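# Slide the held gear down onto its shaft

## Task

The left gripper already holds a gear a little above the top of a shaft. Lower it onto that shaft until it sits fully down and level with the shaft's axis, with its teeth engaged with both neighbouring gears. The attempt fails if the gear is forced or wedged with too much force.

## Robot and tools

Robot: two arms, left_arm and right_arm, each with six revolute joints and a two-finger parallel gripper. Cameras: fixed head views cam_head_left and cam_head_right on a beam behind the arms, plus cam_left_wrist and cam_right_wrist on the grippers (all 672x504). Here the left gripper already carries the gear, so the right arm mostly stays still.

Frames. The scene frame sits at table-top height midway between the arms: +x points out over the table, +z up, and left_arm is on the +y side (the left base is near y=+0.329, the right near y=-0.313). Each arm reports its gripper pose (end_effector_position in metres, end_effector_quat_wxyz) in its own base frame, which is close to the scene frame but slightly tilted. Offsets you send also use that arm's base axes, and rotations pivot about the arm's current Hand target point. The gripper's fingers point along its own +z and close along its y. The reported position is between the pads, roughly 1 cm short of the fingertips. Reported poses can be off by a few centimetres.

execute_actions(actions, cameras). actions is a list of actions. Each action is a table of 1 to 15 rows, one row per 1/30 s step; a short table repeats its final row until 15 steps pass. Every row holds 14 numbers in [-1, 1]: left dx, dy, dz, rx, ry, rz, opening, then the same seven for the right arm. The six pose numbers are an offset, not a pose: they are measured from that arm's Hand target as it was when the action began, and every row counts from that same start, not from the row before. Scale: 1.0 = 0.6 m or 180 degrees; rx, ry, rz form a single rotation vector. Opening is absolute: +1 fully open (0.094 m), -1 closed. Six zeros re-request the current Hand target; always resend the wanted opening, since 0 is a real command (half open). cameras lists camera names, ["all"] or []; an empty actions list returns images and the scene number.

move(target, speed, blend, opening_speed, grip_force, blocking, cameras). target is one 14-number row in the same layout, or a list of up to 15 such rows; every row is an offset from the Hand targets at the start of the move, not from the previous row. speed is the path's top speed in m/s, 0.002 to 2.9 (default 0.25), with turning up to twice that in rad/s; one value or one per target. blend, in metres, rounds corners between listed targets; 0 stops at each. opening_speed (0.2 or more, scale units per second) closes or opens fingers gradually. grip_force is newtons per finger pad, 10 to 50, one value or one per arm, and stays in effect. blocking=false returns early while the move continues. A move lasts at most 10 s of path. Its result adds a move: line such as done, off_target, moving, held or fault, and limits=paced (pose clipped) or limits=held (steps withheld). done means at rest within 10 mm and 2 degrees of the target; neither done nor off_target tells you about contact.

wait(seconds 0 to 10) lets time pass holding commands; stop() brakes a running move; zoom_image(camera, region=[x0,y0,x1,y1]) enlarges part of the newest image of that camera, at most 504 px each side; read_manual gives only licence text; finished_scene(scene=1) ends the scene for good.

Results list per arm: end-effector pose, Hand target (the last commanded pose after clipping, the base for the next offset), Tool commands, grip_measured (opening on the -1..+1 scale), grip_effort_nm (gripper motor effort, negative closing), Joint positions, Joint velocities (may say within noise), and Joint torques. Watch for MOTOR HOT, OVER-TEMPERATURE FAULT and fault lines.

Behaviour to expect. Friction and gravity leave the gripper short, low or tilted, and small steps may not happen or may drift sideways; check the pose after each move and correct tilt. Orientation is clipped to within 40 degrees of the measured one per step. Resending zeros asks again for the Hand target; if it still rests short, send the missing distance as an offset. An arm blocked by contact keeps pushing until you command it back past its gripper. Faster moves and targets deeper past a contact press harder.

For this task: confirm alignment from the head and left wrist cameras (zoom in), keep the gear axis parallel to the shaft, descend slowly in small dz steps with the gripper still closed, and stop pushing once it stops going down. If it binds, lift slightly, rotate a little about the shaft to match teeth, and retry. Release by commanding an opening clearly above grip_measured, then lift the gripper clear before finishing, so the gear stays seated without the robot.

Avoid: jamming or pressing hard, dropping the gear or letting go while it moves, anything leaving the table, hitting the bar, plate or rail near the bases, bringing the two arms or their wrist cameras into contact, loading a camera cable, paths passing near an arm's own base, long stretched holds that heat motors, and any arm fault stop.

Each tool is called after "Request:" as a command line: name --argument value for each argument, lists and objects as JSON in quotes; but a table of rows of numbers goes row by row, as --pt "numbers of a row", without its own name.

## Session

Request:
execute_actions --actions '[]'

Scene clock: 0.00 s.
left_arm: end_effector_position=(+0.2785, -0.1550, +0.1221) grip_measured=-0.648 grip_effort_nm=n/a end_effector_quat_wxyz=(-0.003, +0.864, +0.504, +0.008) | right_arm: end_effector_position=(+0.3810, +0.0000, +0.4020) grip_measured=+1.000 grip_effort_nm=n/a end_effector_quat_wxyz=(+0.707, +0.000, +0.707, +0.000)
Joint positions: left_arm=[-0.517 1.746 1.492 -1.315 -0.016 1.569 0.017] | right_arm=[0 1.047 1.047 0 0 0 0.094]
Joint velocities: within noise
Joint torques (N m): no reading
Heat: left arm: 53 °C; right arm: 55 °C.
Hand target: left_arm +0.2808, -0.1568, +0.1308; +0.010, +0.864, +0.503, +0.014 | right_arm +0.3806, +0.0007, +0.4071; +0.711, -0.001, +0.703, +0.001
Tool commands: left_gripper/opening=-1.0 right_gripper/opening=+1.0

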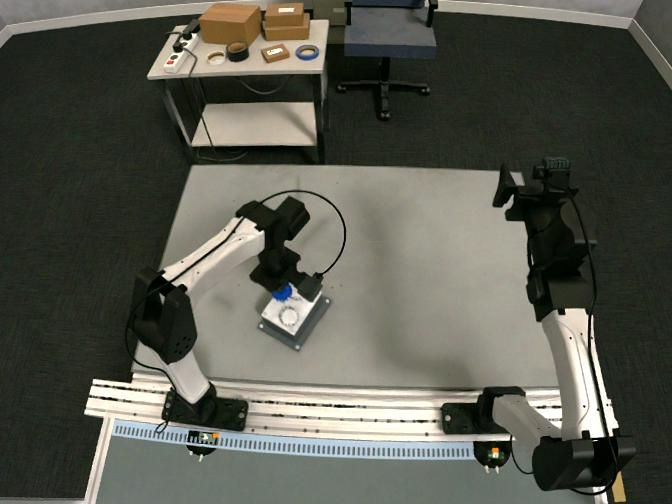

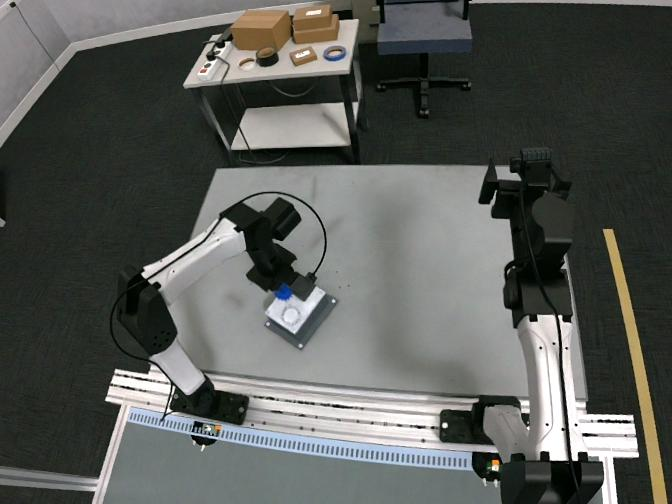

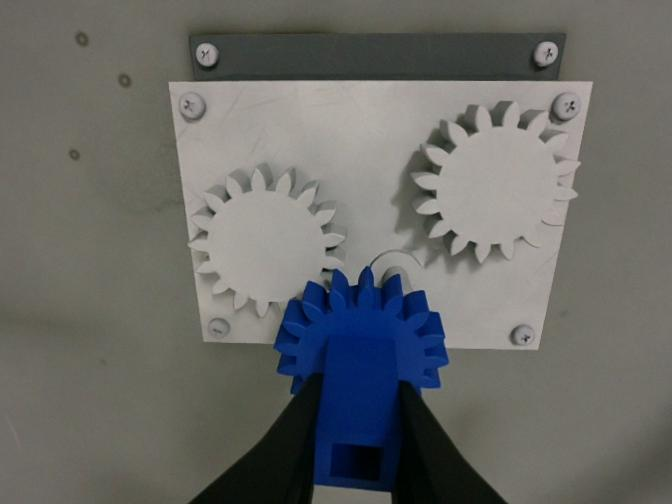

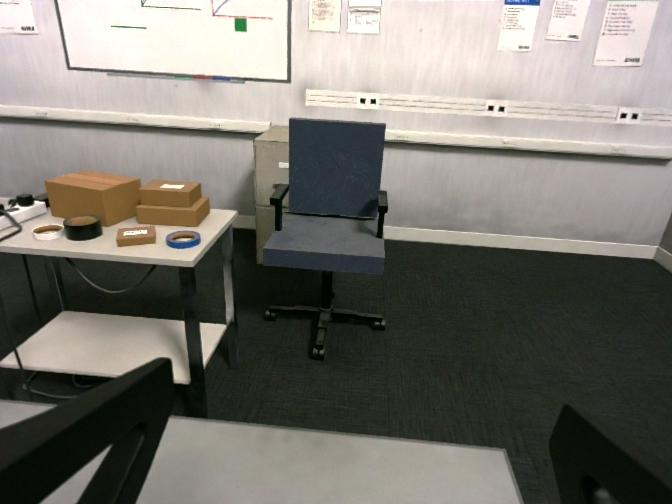

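Request:
zoom_image --camera "cam_left_wrist" --region '[180, 80, 600, 400]'

Request:
zoom_image --camera "cam_head_left" --region '[240, 250, 360, 360]'

Request:
zoom_image --camera "cam_head_right" --region '[240, 250, 360, 360]'

Scaled by 1.200 from the camera's 672x504 image, which has a finer 960x720 frame.

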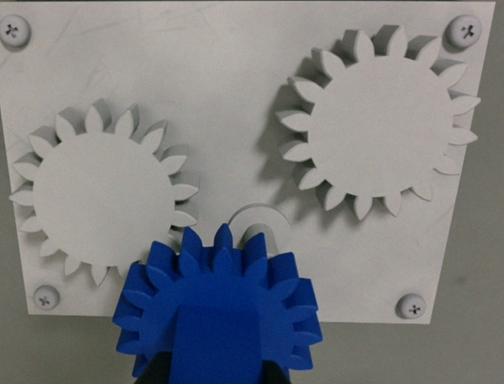

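Scaled by 4.200 from the camera's 672x504 image, which has a finer 960x720 frame.

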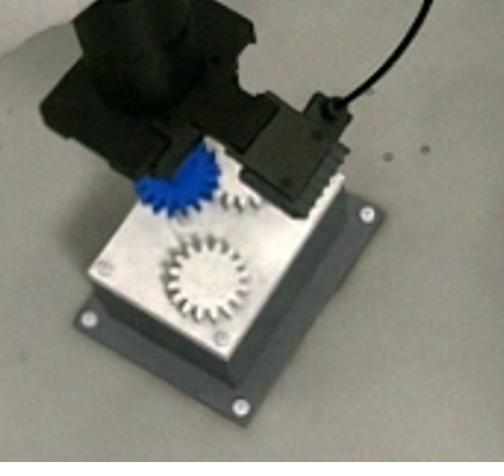

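Scaled by 4.200 from the camera's 672x504 image, which has a finer 960x720 frame.

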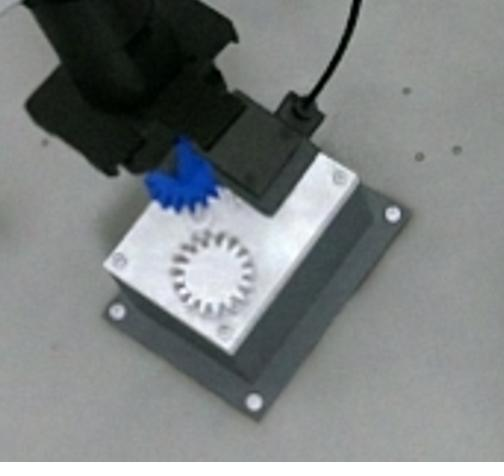

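Request:
move --target '[0.025,0.0435,0.02,0,0,0,-1,0,0,0,0,0,0,1]' --speed 0.1 --cameras '["cam_left_wrist"]'

Request:
zoom_image --camera "cam_left_wrist" --region '[160, 20, 580, 340]'

Request:
zoom_image --camera "cam_left_wrist" --region '[320, 100, 460, 220]'

Request:
zoom_image --camera "cam_left_wrist" --region '[250, 240, 470, 410]'

Scene clock: 53.47 s.
left_arm: end_effector_position=(+0.2912, -0.1289, +0.1310) grip_measured=-0.648 grip_effort_nm=-1.05 end_effector_quat_wxyz=(-0.004, +0.862, +0.507, +0.007) | right_arm: end_effector_position=(+0.3810, +0.0000, +0.4020) grip_measured=+1.000 grip_effort_nm=0.03 end_effector_quat_wxyz=(+0.707, +0.000, +0.707, +0.000)
Joint positions: left_arm=[-0.426 1.746 1.527 -1.351 -0.016 1.653 0.017] | right_arm=[0 1.047 1.047 0 0 0 0.094]
Joint torques (N m): left_arm=[0.42 -9.54 8.36 0.19 0.19 0.08] | right_arm=[0.21 -3.12 8.43 1.89 -0.01 -0.16]
Heat: left arm: 55 °C; right arm: 54 °C.
Hand target: left_arm +0.2958, -0.1307, +0.1428; +0.011, +0.864, +0.504, +0.014 | right_arm +0.3806, +0.0007, +0.4071; +0.711, -0.001, +0.703, +0.001
Off the commanded pose: left_arm 0.013 m, 2 deg | right_arm 0.005 m, 1 deg.
move: off_target (left_arm)
Images, in order (width x height): cam_left_wrist 672x504.

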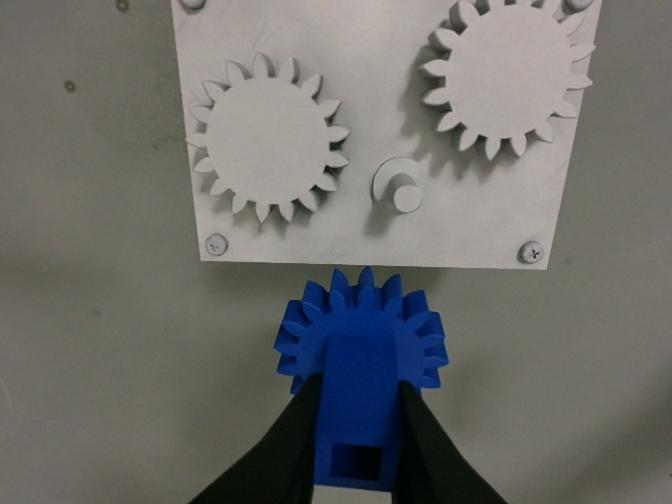

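Scaled by 1.200 from the camera's 672x504 image, which has a finer 960x720 frame.

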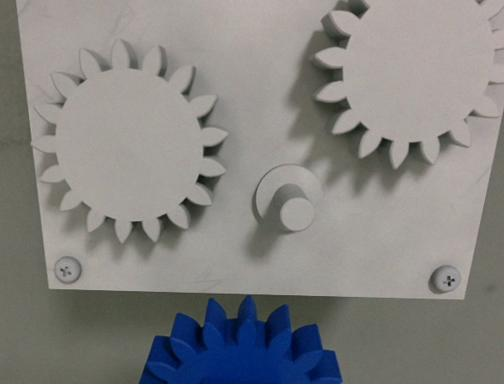

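Scaled by 3.600 from the camera's 672x504 image, which has a finer 960x720 frame.

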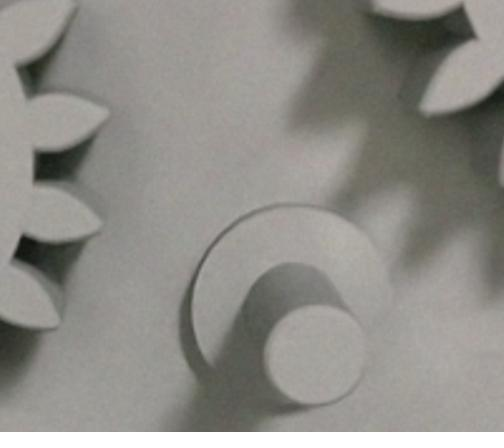

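Scaled by 2.291 from the camera's 672x504 image, which has a finer 960x720 frame.

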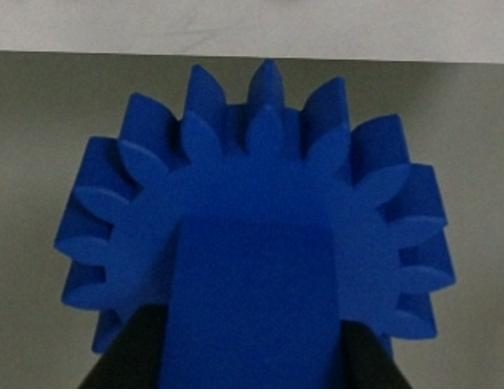

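Request:
zoom_image --camera "cam_left_wrist" --region '[265, 255, 365, 355]'

Request:
zoom_image --camera "cam_left_wrist" --region '[365, 255, 465, 355]'

Request:
zoom_image --camera "cam_left_wrist" --region '[260, 330, 460, 500]'

Scaled by 5.040 from the camera's 672x504 image, which has a finer 960x720 frame.

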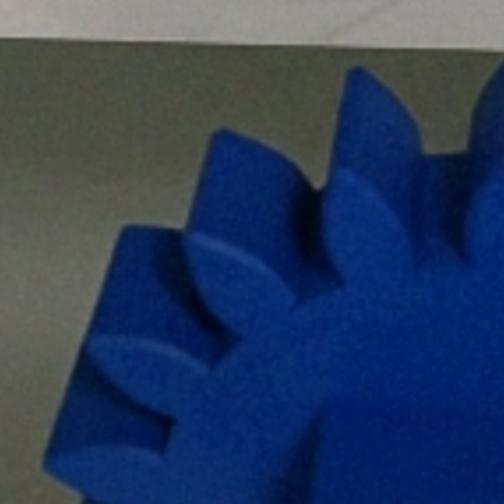

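Scaled by 5.040 from the camera's 672x504 image, which has a finer 960x720 frame.

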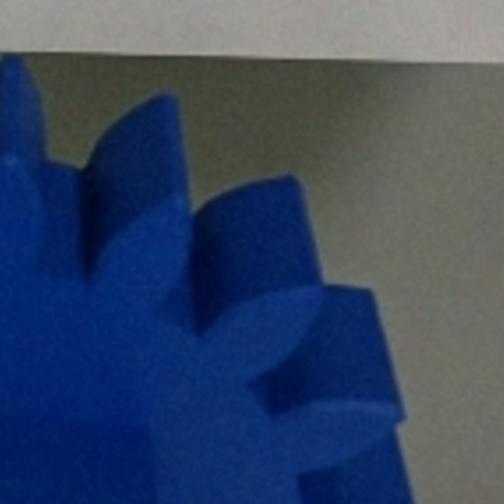

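Scaled by 2.520 from the camera's 672x504 image, which has a finer 960x720 frame.

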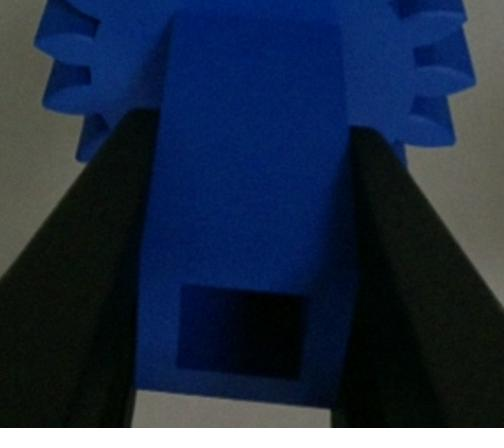

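Request:
move --target '[0,0,0,0.022,-0.022,0,-1,0,0,0,0,0,0,1]' --speed 0.1 --cameras '["cam_left_wrist"]'

Request:
zoom_image --camera "cam_left_wrist" --region '[340, 120, 460, 240]'

Request:
zoom_image --camera "cam_left_wrist" --region '[170, 30, 370, 230]'

Request:
zoom_image --camera "cam_left_wrist" --region '[400, 0, 600, 200]'

Request:
zoom_image --camera "cam_left_wrist" --region '[260, 250, 460, 410]'

Request:
zoom_image --camera "cam_left_wrist" --region '[160, 200, 600, 360]'

Scene clock: 128.57 s.
left_arm: end_effector_position=(+0.2956, -0.1310, +0.1318) grip_measured=-0.648 grip_effort_nm=-1.05 end_effector_quat_wxyz=(-0.017, +0.865, +0.499, +0.044) | right_arm: end_effector_position=(+0.3810, +0.0000, +0.4020) grip_measured=+1.000 grip_effort_nm=0.03 end_effector_quat_wxyz=(+0.707, +0.000, +0.707, +0.000)
Joint positions: left_arm=[-0.467 1.746 1.527 -1.333 -0.093 1.629 0.017] | right_arm=[0 1.047 1.047 0 0 0 0.094]
Joint torques (N m): left_arm=[-0.25 -12.31 5.16 0.43 -0.06 -0.16] | right_arm=[0.46 -3.33 8.44 1.88 -0.1 -0.1]
Heat: left arm: 59 °C; right arm: 52 °C.
Hand target: left_arm +0.2958, -0.1307, +0.1428; -0.002, +0.863, +0.502, +0.062 | right_arm +0.3806, +0.0007, +0.4071; +0.711, -0.001, +0.703, +0.001
Off the commanded pose: left_arm 0.011 m, 3 deg | right_arm 0.005 m, 1 deg.
move: off_target (left_arm)
Images, in order (width x height): cam_left_wrist 672x504.

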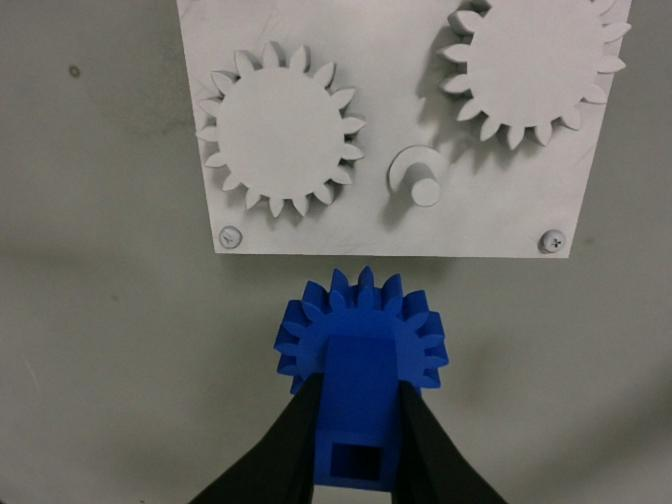

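Scaled by 4.200 from the camera's 672x504 image, which has a finer 960x720 frame.

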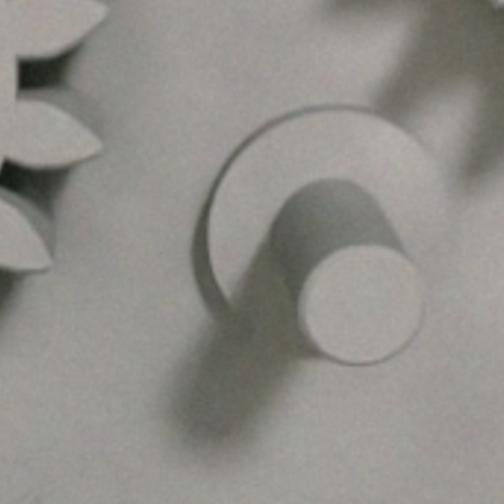

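Scaled by 2.520 from the camera's 672x504 image, which has a finer 960x720 frame.

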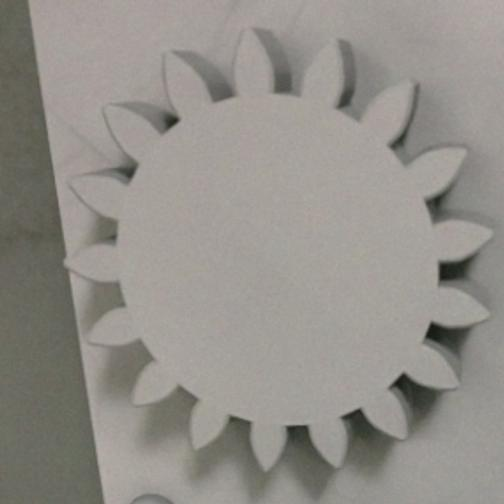

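Scaled by 2.520 from the camera's 672x504 image, which has a finer 960x720 frame.

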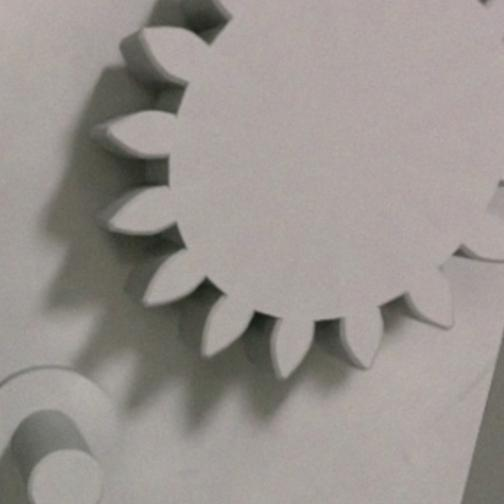

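Scaled by 2.520 from the camera's 672x504 image, which has a finer 960x720 frame.

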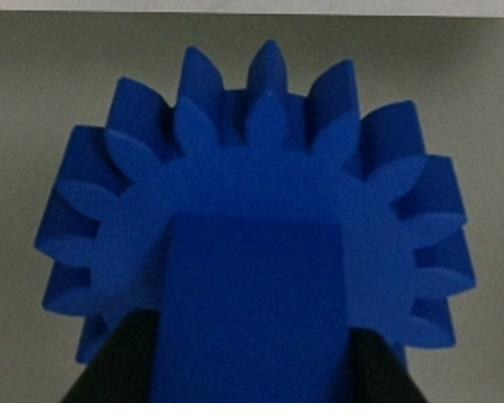

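Scaled by 1.145 from the camera's 672x504 image, which has a finer 960x720 frame.

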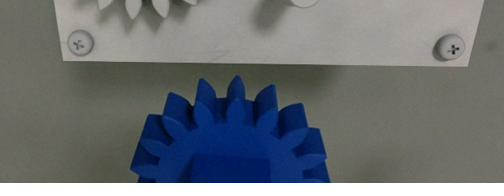

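Request:
move --target '[-0.037,-0.0168,-0.004,-0.0026,-0.0087,0.0635,-1,0,0,0,0,0,0,1]' --speed 0.1 --cameras '["cam_left_wrist"]'

Request:
zoom_image --camera "cam_left_wrist" --region '[170, 120, 370, 320]'

Request:
zoom_image --camera "cam_left_wrist" --region '[330, 90, 530, 290]'

Request:
zoom_image --camera "cam_left_wrist" --region '[265, 255, 465, 405]'

Scene clock: 226.53 s.
left_arm: end_effector_position=(+0.2734, -0.1408, +0.1285) grip_measured=-0.648 grip_effort_nm=-1.05 end_effector_quat_wxyz=(-0.018, +0.810, +0.583, +0.055) | right_arm: end_effector_position=(+0.3810, +0.0000, +0.4020) grip_measured=+1.000 grip_effort_nm=0.03 end_effector_quat_wxyz=(+0.707, +0.000, +0.707, +0.000)
Joint positions: left_arm=[-0.541 1.693 1.452 -1.32 -0.116 1.353 0.017] | right_arm=[0 1.047 1.047 0 0 0 0.094]
Joint torques (N m): left_arm=[-0.38 -12.29 5.29 0.41 -0.06 -0.18] | right_arm=[0.38 -3.26 8.27 1.87 0.02 -0.07]
Heat: left arm: 54 °C; right arm: 51 °C.
Hand target: left_arm +0.2736, -0.1408, +0.1404; +0.002, +0.808, +0.586, +0.071 | right_arm +0.3806, +0.0007, +0.4071; +0.711, -0.001, +0.703, +0.001
Off the commanded pose: left_arm 0.012 m, 3 deg | right_arm 0.005 m, 1 deg.
move: off_target (left_arm)
Images, in order (width x height): cam_left_wrist 672x504.

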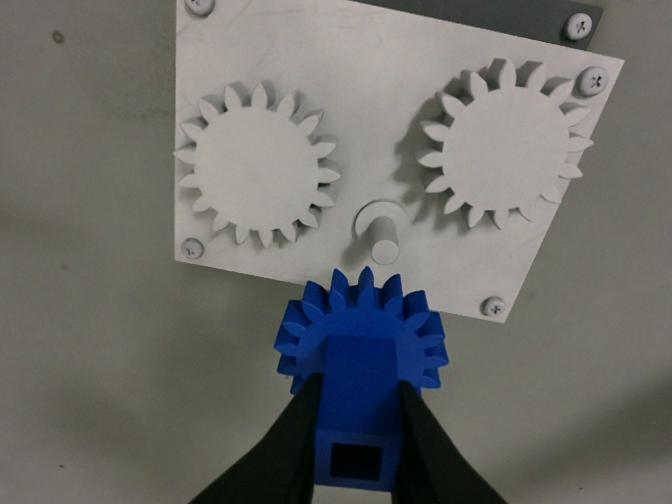

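Scaled by 2.520 from the camera's 672x504 image, which has a finer 960x720 frame.

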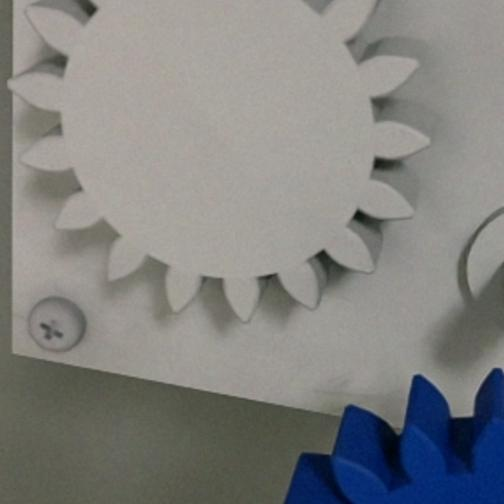

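Scaled by 2.520 from the camera's 672x504 image, which has a finer 960x720 frame.

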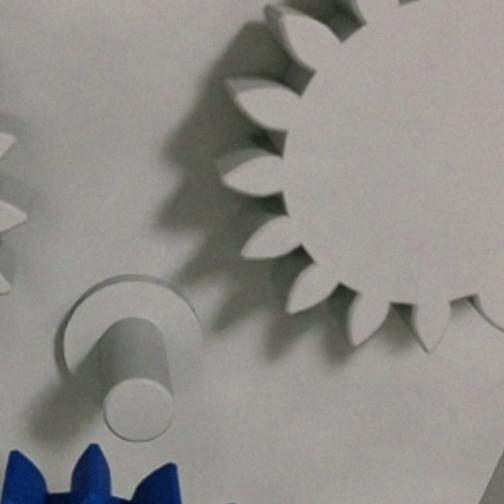

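Scaled by 2.520 from the camera's 672x504 image, which has a finer 960x720 frame.

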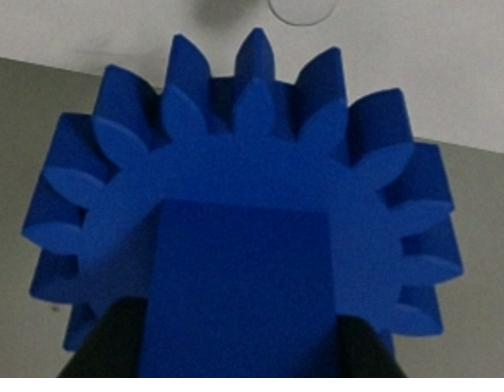

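Request:
move --target '[-0.0208,-0.0365,-0.0117,-0.0064,-0.0012,0,-1,0,0,0,0,0,0,1]' --speed 0.1 --cameras '["cam_left_wrist"]'

Request:
zoom_image --camera "cam_left_wrist" --region '[160, 200, 380, 400]'

Request:
zoom_image --camera "cam_left_wrist" --region '[350, 180, 570, 380]'

Request:
zoom_image --camera "cam_head_left" --region '[240, 250, 360, 360]'

Scene clock: 299.40 s.
left_arm: end_effector_position=(+0.2614, -0.1615, +0.1213) grip_measured=-0.648 grip_effort_nm=-1.05 end_effector_quat_wxyz=(-0.013, +0.811, +0.583, +0.057) | right_arm: end_effector_position=(+0.3810, +0.0000, +0.4020) grip_measured=+1.000 grip_effort_nm=0.03 end_effector_quat_wxyz=(+0.707, +0.000, +0.707, +0.000)
Joint positions: left_arm=[-0.619 1.69 1.42 -1.289 -0.116 1.276 0.017] | right_arm=[0 1.047 1.047 0 0 0 0.094]
Joint torques (N m): left_arm=[-0.14 -12.4 5.26 0.43 0.03 -0.14] | right_arm=[0.25 -3.03 8.5 1.89 -0.04 -0.09]
Heat: left arm: 52 °C; right arm: 50 °C.
Hand target: left_arm +0.2611, -0.1627, +0.1334; +0.011, +0.807, +0.586, +0.066 | right_arm +0.3806, +0.0007, +0.4071; +0.711, -0.001, +0.703, +0.001
Off the commanded pose: left_arm 0.012 m, 3 deg | right_arm 0.005 m, 1 deg.
move: off_target (left_arm)
Images, in order (width x height): cam_left_wrist 672x504.

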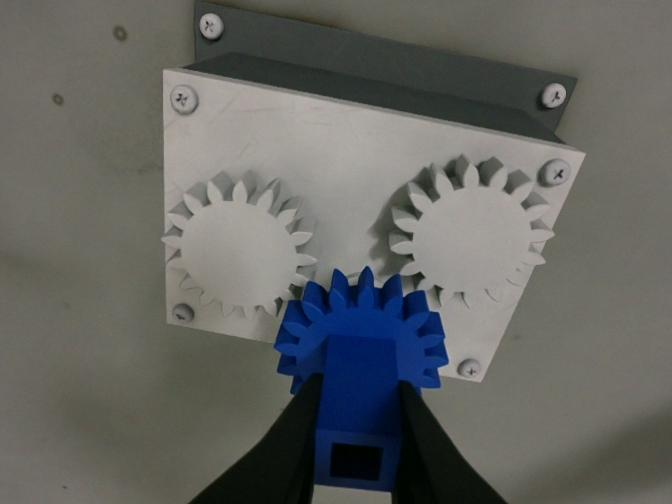

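Scaled by 2.291 from the camera's 672x504 image, which has a finer 960x720 frame.

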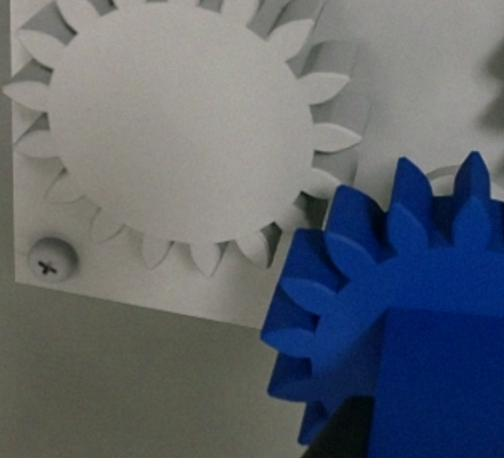

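Scaled by 2.291 from the camera's 672x504 image, which has a finer 960x720 frame.

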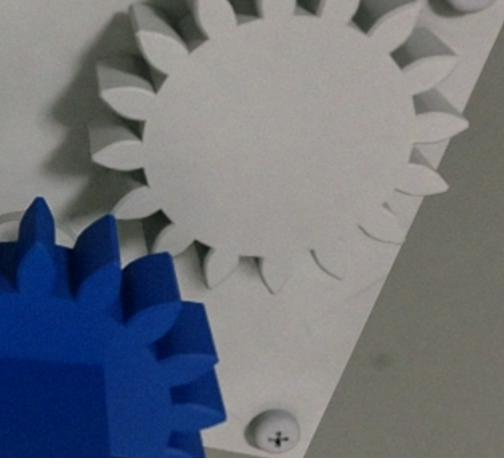

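This scene's latest camera images include none from cam_head_left. They are from: cam_left_wrist. cam_head_left's image comes with the result of a call that names it in "cameras".

Request:
move --target '[0.001,0.0012,-0.0133,0,0,0,-1,0,0,0,0,0,0,1]' --speed 0.03 --cameras '["cam_left_wrist","cam_head_left","cam_head_right"]'

Request:
zoom_image --camera "cam_left_wrist" --region '[260, 230, 460, 380]'

Request:
zoom_image --camera "cam_head_left" --region '[255, 265, 325, 335]'

Request:
zoom_image --camera "cam_head_right" --region '[255, 265, 325, 335]'

Scene clock: 356.63 s.
left_arm: end_effector_position=(+0.2612, -0.1614, +0.1138) grip_measured=-0.648 grip_effort_nm=-1.05 end_effector_quat_wxyz=(-0.012, +0.810, +0.583, +0.057) | right_arm: end_effector_position=(+0.3810, +0.0000, +0.4020) grip_measured=+1.000 grip_effort_nm=0.03 end_effector_quat_wxyz=(+0.707, +0.000, +0.707, +0.000)
Joint positions: left_arm=[-0.619 1.688 1.388 -1.256 -0.116 1.276 0.017] | right_arm=[0 1.047 1.047 0 0 0 0.094]
Joint torques (N m): left_arm=[0.01 -12.19 5.22 0.45 0.05 -0.13] | right_arm=[0.17 -3.1 8.54 1.87 0.01 -0.1]
Heat: left arm: 54 °C; right arm: 50 °C.
Hand target: left_arm +0.2617, -0.1620, +0.1254; +0.012, +0.807, +0.586, +0.066 | right_arm +0.3806, +0.0007, +0.4071; +0.711, -0.001, +0.703, +0.001
Off the commanded pose: left_arm 0.012 m, 3 deg | right_arm 0.005 m, 1 deg.
move: off_target (left_arm)
Images, in order (width x height): cam_head_left 672x504, cam_head_right 672x504, cam_left_wrist 672x504.

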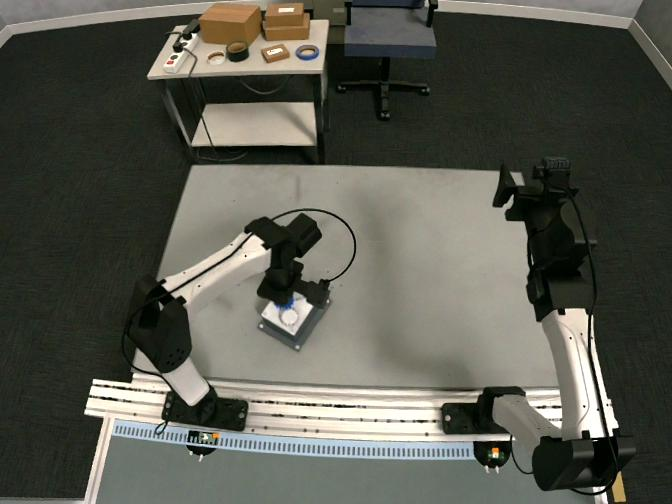

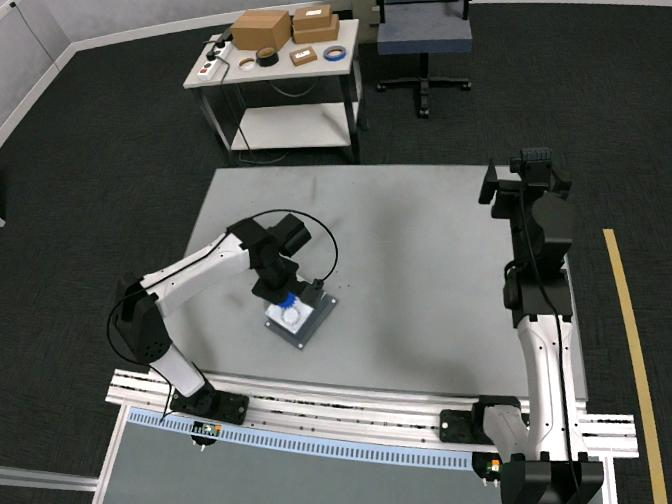

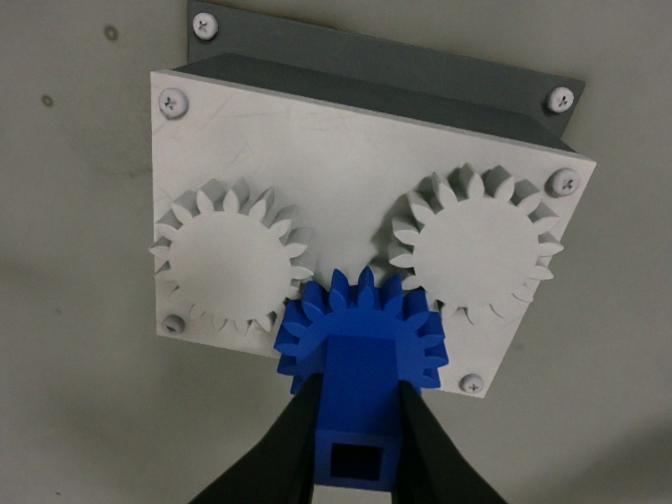

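Scaled by 2.520 from the camera's 672x504 image, which has a finer 960x720 frame.

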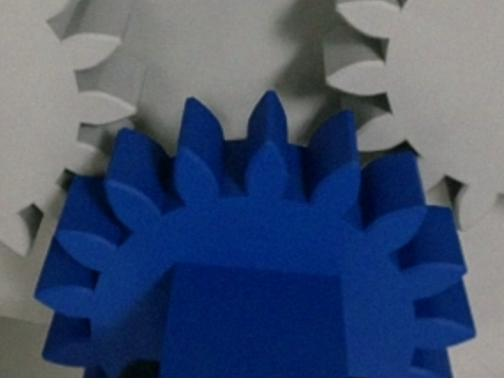

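Scaled by 7.200 from the camera's 672x504 image, which has a finer 960x720 frame.

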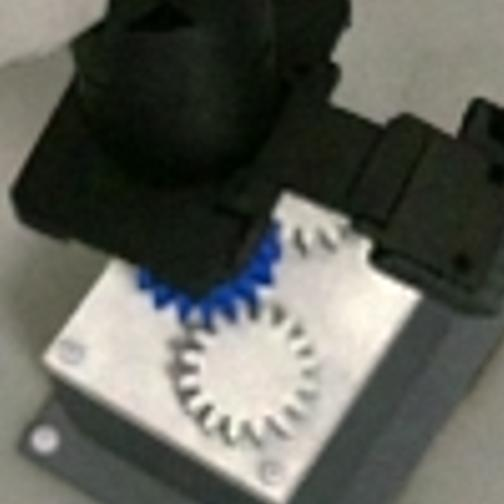

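Scaled by 7.200 from the camera's 672x504 image, which has a finer 960x720 frame.

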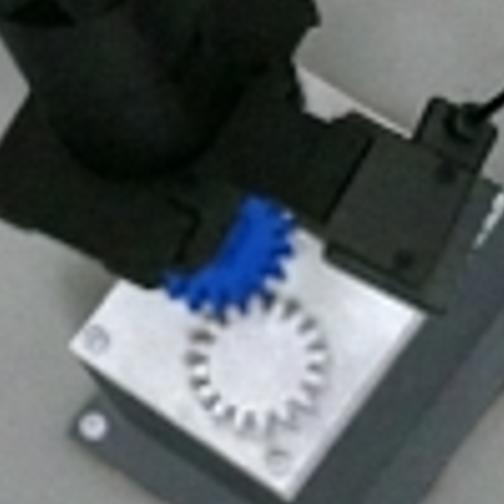

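Request:
move --target '[0.0006,0.0006,-0.0067,0,0,0,-1,0,0,0,0,0,0,1]' --speed 0.03 --cameras '["cam_left_wrist"]'

Request:
zoom_image --camera "cam_left_wrist" --region '[250, 230, 480, 400]'

Scene clock: 361.80 s.
left_arm: end_effector_position=(+0.2615, -0.1615, +0.1123) grip_measured=-0.648 grip_effort_nm=-1.05 end_effector_quat_wxyz=(-0.009, +0.810, +0.583, +0.058) | right_arm: end_effector_position=(+0.3810, +0.0000, +0.4020) grip_measured=+1.000 grip_effort_nm=0.03 end_effector_quat_wxyz=(+0.707, +0.000, +0.707, +0.000)
Joint positions: left_arm=[-0.619 1.684 1.377 -1.243 -0.116 1.276 0.017] | right_arm=[0 1.047 1.047 0 0 0 0.094]
Joint torques (N m): left_arm=[0.13 -11.71 5.05 0.47 0.03 -0.11] | right_arm=[0.31 -3.34 8.47 1.86 -0.02 -0.06]
Heat: left arm: 53 °C; right arm: 50 °C.
Hand target: left_arm +0.2621, -0.1616, +0.1213; +0.011, +0.807, +0.586, +0.066 | right_arm +0.3806, +0.0007, +0.4071; +0.711, -0.001, +0.703, +0.001
Off the commanded pose: left_arm 0.009 m, 3 deg | right_arm 0.005 m, 1 deg.
move: off_target (left_arm)
Images, in order (width x height): cam_left_wrist 672x504.

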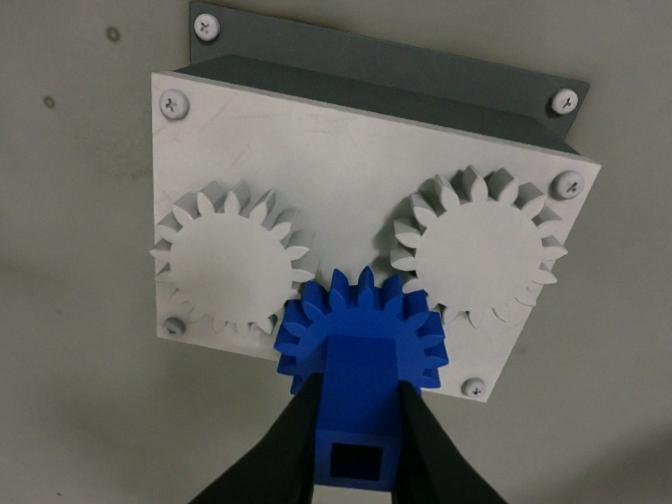

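Scaled by 2.191 from the camera's 672x504 image, which has a finer 960x720 frame.

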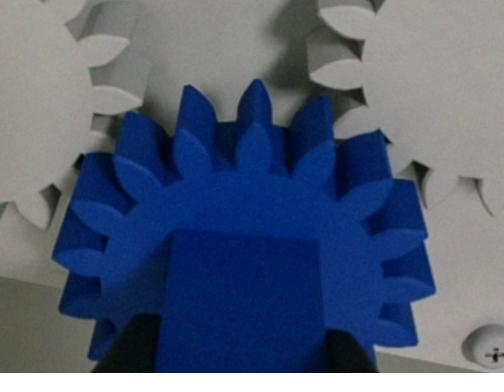

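Request:
zoom_image --camera "cam_left_wrist" --region '[140, 180, 320, 340]'

Request:
zoom_image --camera "cam_left_wrist" --region '[390, 160, 570, 340]'

Scaled by 2.800 from the camera's 672x504 image, which has a finer 960x720 frame.

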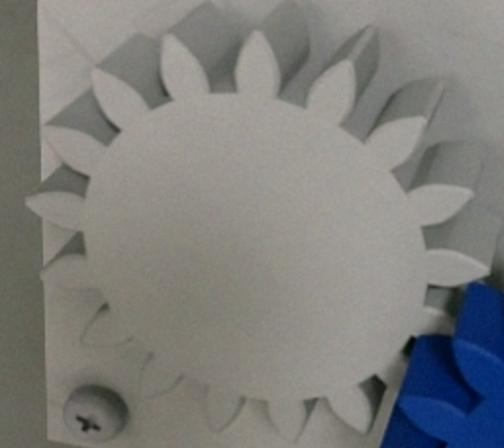

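Scaled by 2.800 from the camera's 672x504 image, which has a finer 960x720 frame.

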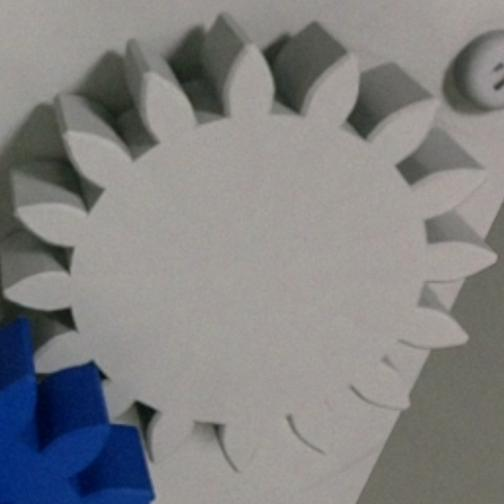

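Request:
move --pt "-0.0003 -0.0004 0.005 -0.001 -0.0012 0.0165 -1 0 0 0 0 0 0 1" --pt "0.0004 0.0005 -0.0042 -0.001 -0.0012 0.015 -1 0 0 0 0 0 0 1" --speed 0.03 --cameras '["cam_left_wrist"]'

Request:
zoom_image --camera "cam_left_wrist" --region '[250, 230, 480, 400]'

Scene clock: 461.80 s.
left_arm: end_effector_position=(+0.2613, -0.1614, +0.1122) grip_measured=-0.648 grip_effort_nm=-1.05 end_effector_quat_wxyz=(-0.005, +0.796, +0.603, +0.059) | right_arm: end_effector_position=(+0.3810, +0.0000, +0.4020) grip_measured=+1.000 grip_effort_nm=0.03 end_effector_quat_wxyz=(+0.707, +0.000, +0.707, +0.000)
Joint positions: left_arm=[-0.619 1.679 1.372 -1.238 -0.116 1.228 0.017] | right_arm=[0 1.047 1.047 0 0 0 0.094]
Joint torques (N m): left_arm=[0.14 -11.07 4.74 0.53 0 -0.1] | right_arm=[0.24 -3.15 8.38 1.88 -0.01 -0.11]
Heat: left arm: 52 °C; right arm: 49 °C.
Hand target: left_arm +0.2623, -0.1613, +0.1188; +0.012, +0.793, +0.605, +0.067 | right_arm +0.3806, +0.0007, +0.4071; +0.711, -0.001, +0.703, +0.001
Off the commanded pose: left_arm 0.007 m, 2 deg | right_arm 0.005 m, 1 deg.
move: done
Images, in order (width x height): cam_left_wrist 672x504.

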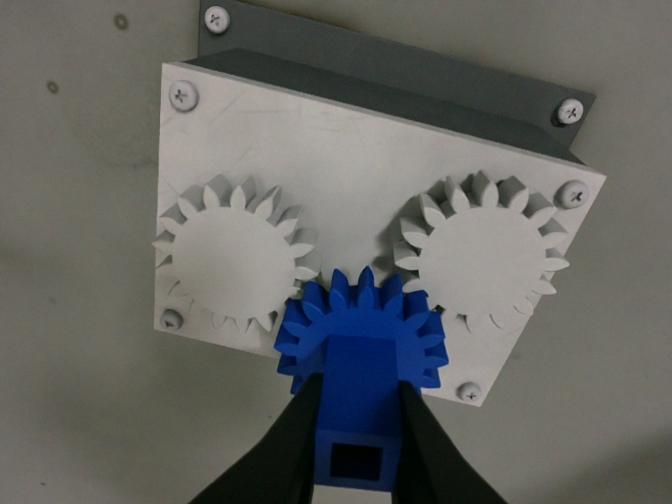

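Scaled by 2.191 from the camera's 672x504 image, which has a finer 960x720 frame.

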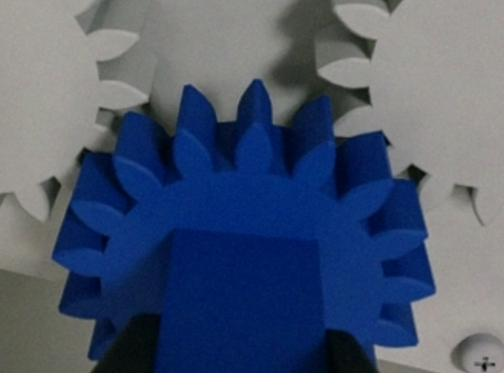

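Request:
zoom_image --camera "cam_left_wrist" --region '[140, 170, 320, 350]'

Request:
zoom_image --camera "cam_left_wrist" --region '[390, 165, 570, 345]'

Request:
zoom_image --camera "cam_left_wrist" --region '[270, 260, 330, 320]'

Request:
zoom_image --camera "cam_left_wrist" --region '[390, 260, 450, 320]'

Scaled by 2.800 from the camera's 672x504 image, which has a finer 960x720 frame.

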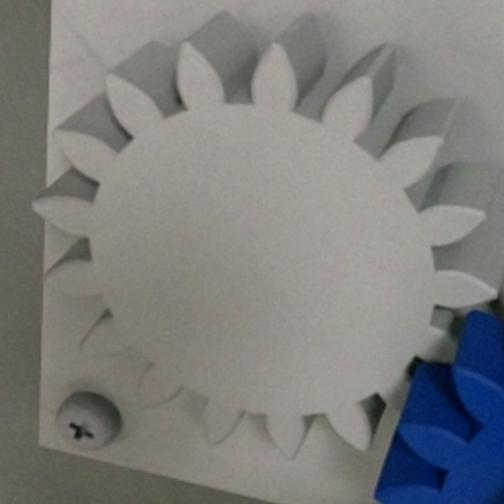

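Scaled by 2.800 from the camera's 672x504 image, which has a finer 960x720 frame.

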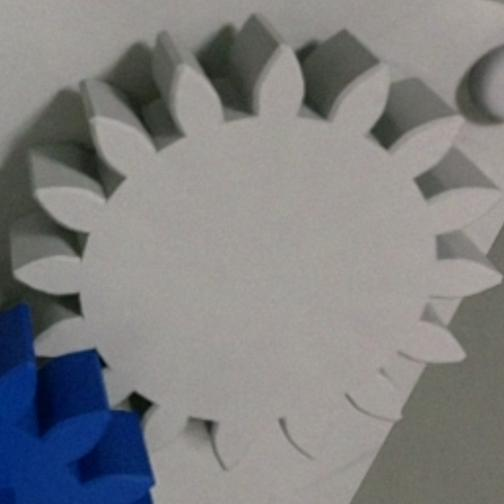

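Scaled by 8.400 from the camera's 672x504 image, which has a finer 960x720 frame.

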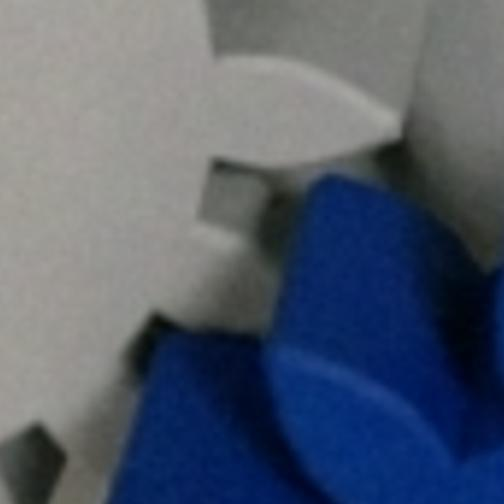

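Scaled by 8.400 from the camera's 672x504 image, which has a finer 960x720 frame.

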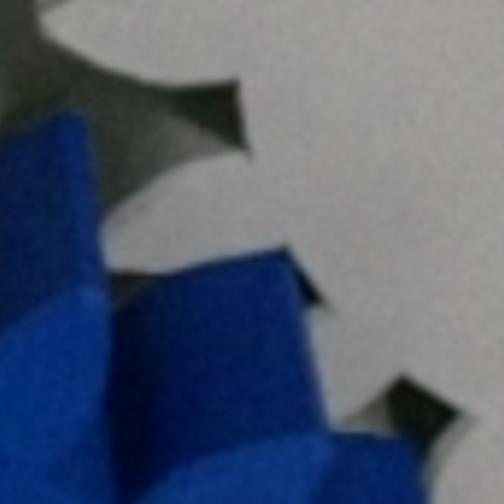

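Request:
move --target '[0.0005,0.0025,0.004,0,0,0,-1,0,0,0,0,0,0,1]' --speed 0.03 --cameras '["cam_left_wrist"]'

Request:
zoom_image --camera "cam_left_wrist" --region '[270, 260, 330, 320]'

Request:
zoom_image --camera "cam_left_wrist" --region '[390, 260, 450, 320]'

Scene clock: 496.67 s.
left_arm: end_effector_position=(+0.2613, -0.1614, +0.1122) grip_measured=-0.648 grip_effort_nm=-1.05 end_effector_quat_wxyz=(-0.005, +0.796, +0.603, +0.059) | right_arm: end_effector_position=(+0.3810, +0.0000, +0.4020) grip_measured=+1.000 grip_effort_nm=0.03 end_effector_quat_wxyz=(+0.707, +0.000, +0.707, +0.000)
Joint positions: left_arm=[-0.619 1.679 1.372 -1.238 -0.116 1.228 0.017] | right_arm=[0 1.047 1.047 0 0 0 0.094]
Joint torques (N m): left_arm=[0.49 -11.29 5.19 0.45 0 -0.07] | right_arm=[0.24 -3.29 8.59 1.88 -0.01 -0.11]
Heat: left arm: 53 °C; right arm: 49 °C.
Hand target: left_arm +0.2626, -0.1598, +0.1212; +0.012, +0.793, +0.605, +0.067 | right_arm +0.3806, +0.0007, +0.4071; +0.711, -0.001, +0.703, +0.001
Off the commanded pose: left_arm 0.009 m, 2 deg | right_arm 0.005 m, 1 deg.
move: done
Images, in order (width x height): cam_left_wrist 672x504.

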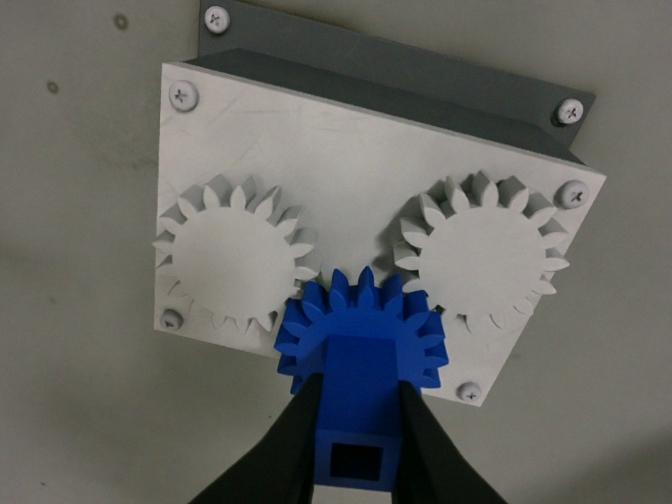

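Scaled by 8.400 from the camera's 672x504 image, which has a finer 960x720 frame.

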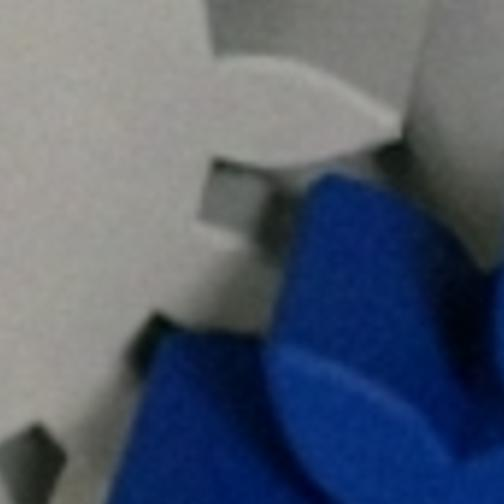

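Scaled by 8.400 from the camera's 672x504 image, which has a finer 960x720 frame.

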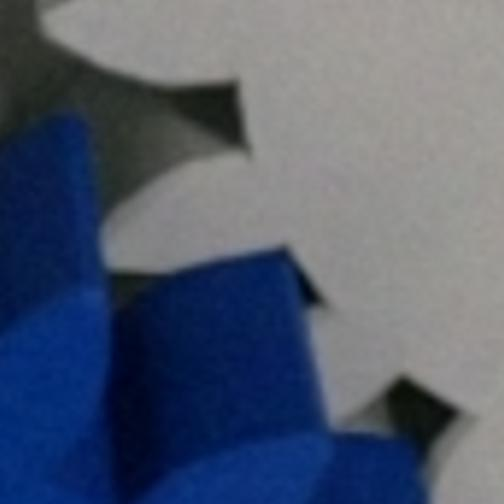

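Request:
move --target '[0.0003,0.0005,0.01,0,0,0,-1,0,0,0,0,0,0,1]' --speed 0.03 --cameras '["cam_left_wrist"]'

Request:
zoom_image --camera "cam_left_wrist" --region '[250, 230, 480, 400]'

Scene clock: 502.90 s.
left_arm: end_effector_position=(+0.2612, -0.1614, +0.1122) grip_measured=-0.648 grip_effort_nm=-1.05 end_effector_quat_wxyz=(-0.005, +0.796, +0.603, +0.059) | right_arm: end_effector_position=(+0.3810, +0.0000, +0.4020) grip_measured=+1.000 grip_effort_nm=0.03 end_effector_quat_wxyz=(+0.707, +0.000, +0.707, +0.000)
Joint positions: left_arm=[-0.619 1.679 1.372 -1.238 -0.116 1.228 0.017] | right_arm=[0 1.047 1.047 0 0 0 0.094]
Joint torques (N m): left_arm=[0.62 -11.43 6.83 0.24 0 -0.05] | right_arm=[0.24 -3.18 8.36 1.87 -0.02 -0.08]
Heat: left arm: 53 °C; right arm: 49 °C.
Hand target: left_arm +0.2628, -0.1595, +0.1272; +0.012, +0.793, +0.605, +0.067 | right_arm +0.3806, +0.0007, +0.4071; +0.711, -0.001, +0.703, +0.001
Off the commanded pose: left_arm 0.015 m, 2 deg | right_arm 0.005 m, 1 deg.
move: off_target (left_arm)
Images, in order (width x height): cam_left_wrist 672x504.

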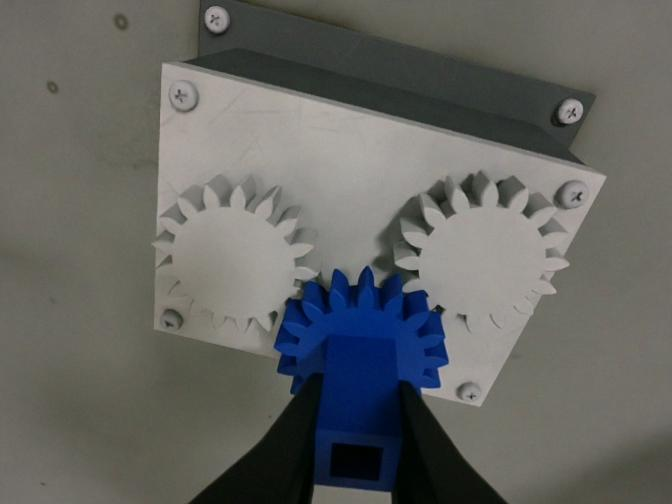

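Scaled by 2.191 from the camera's 672x504 image, which has a finer 960x720 frame.

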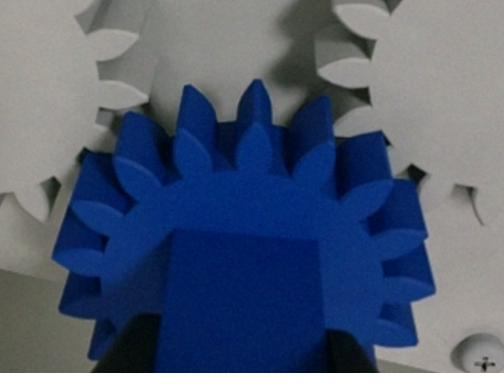

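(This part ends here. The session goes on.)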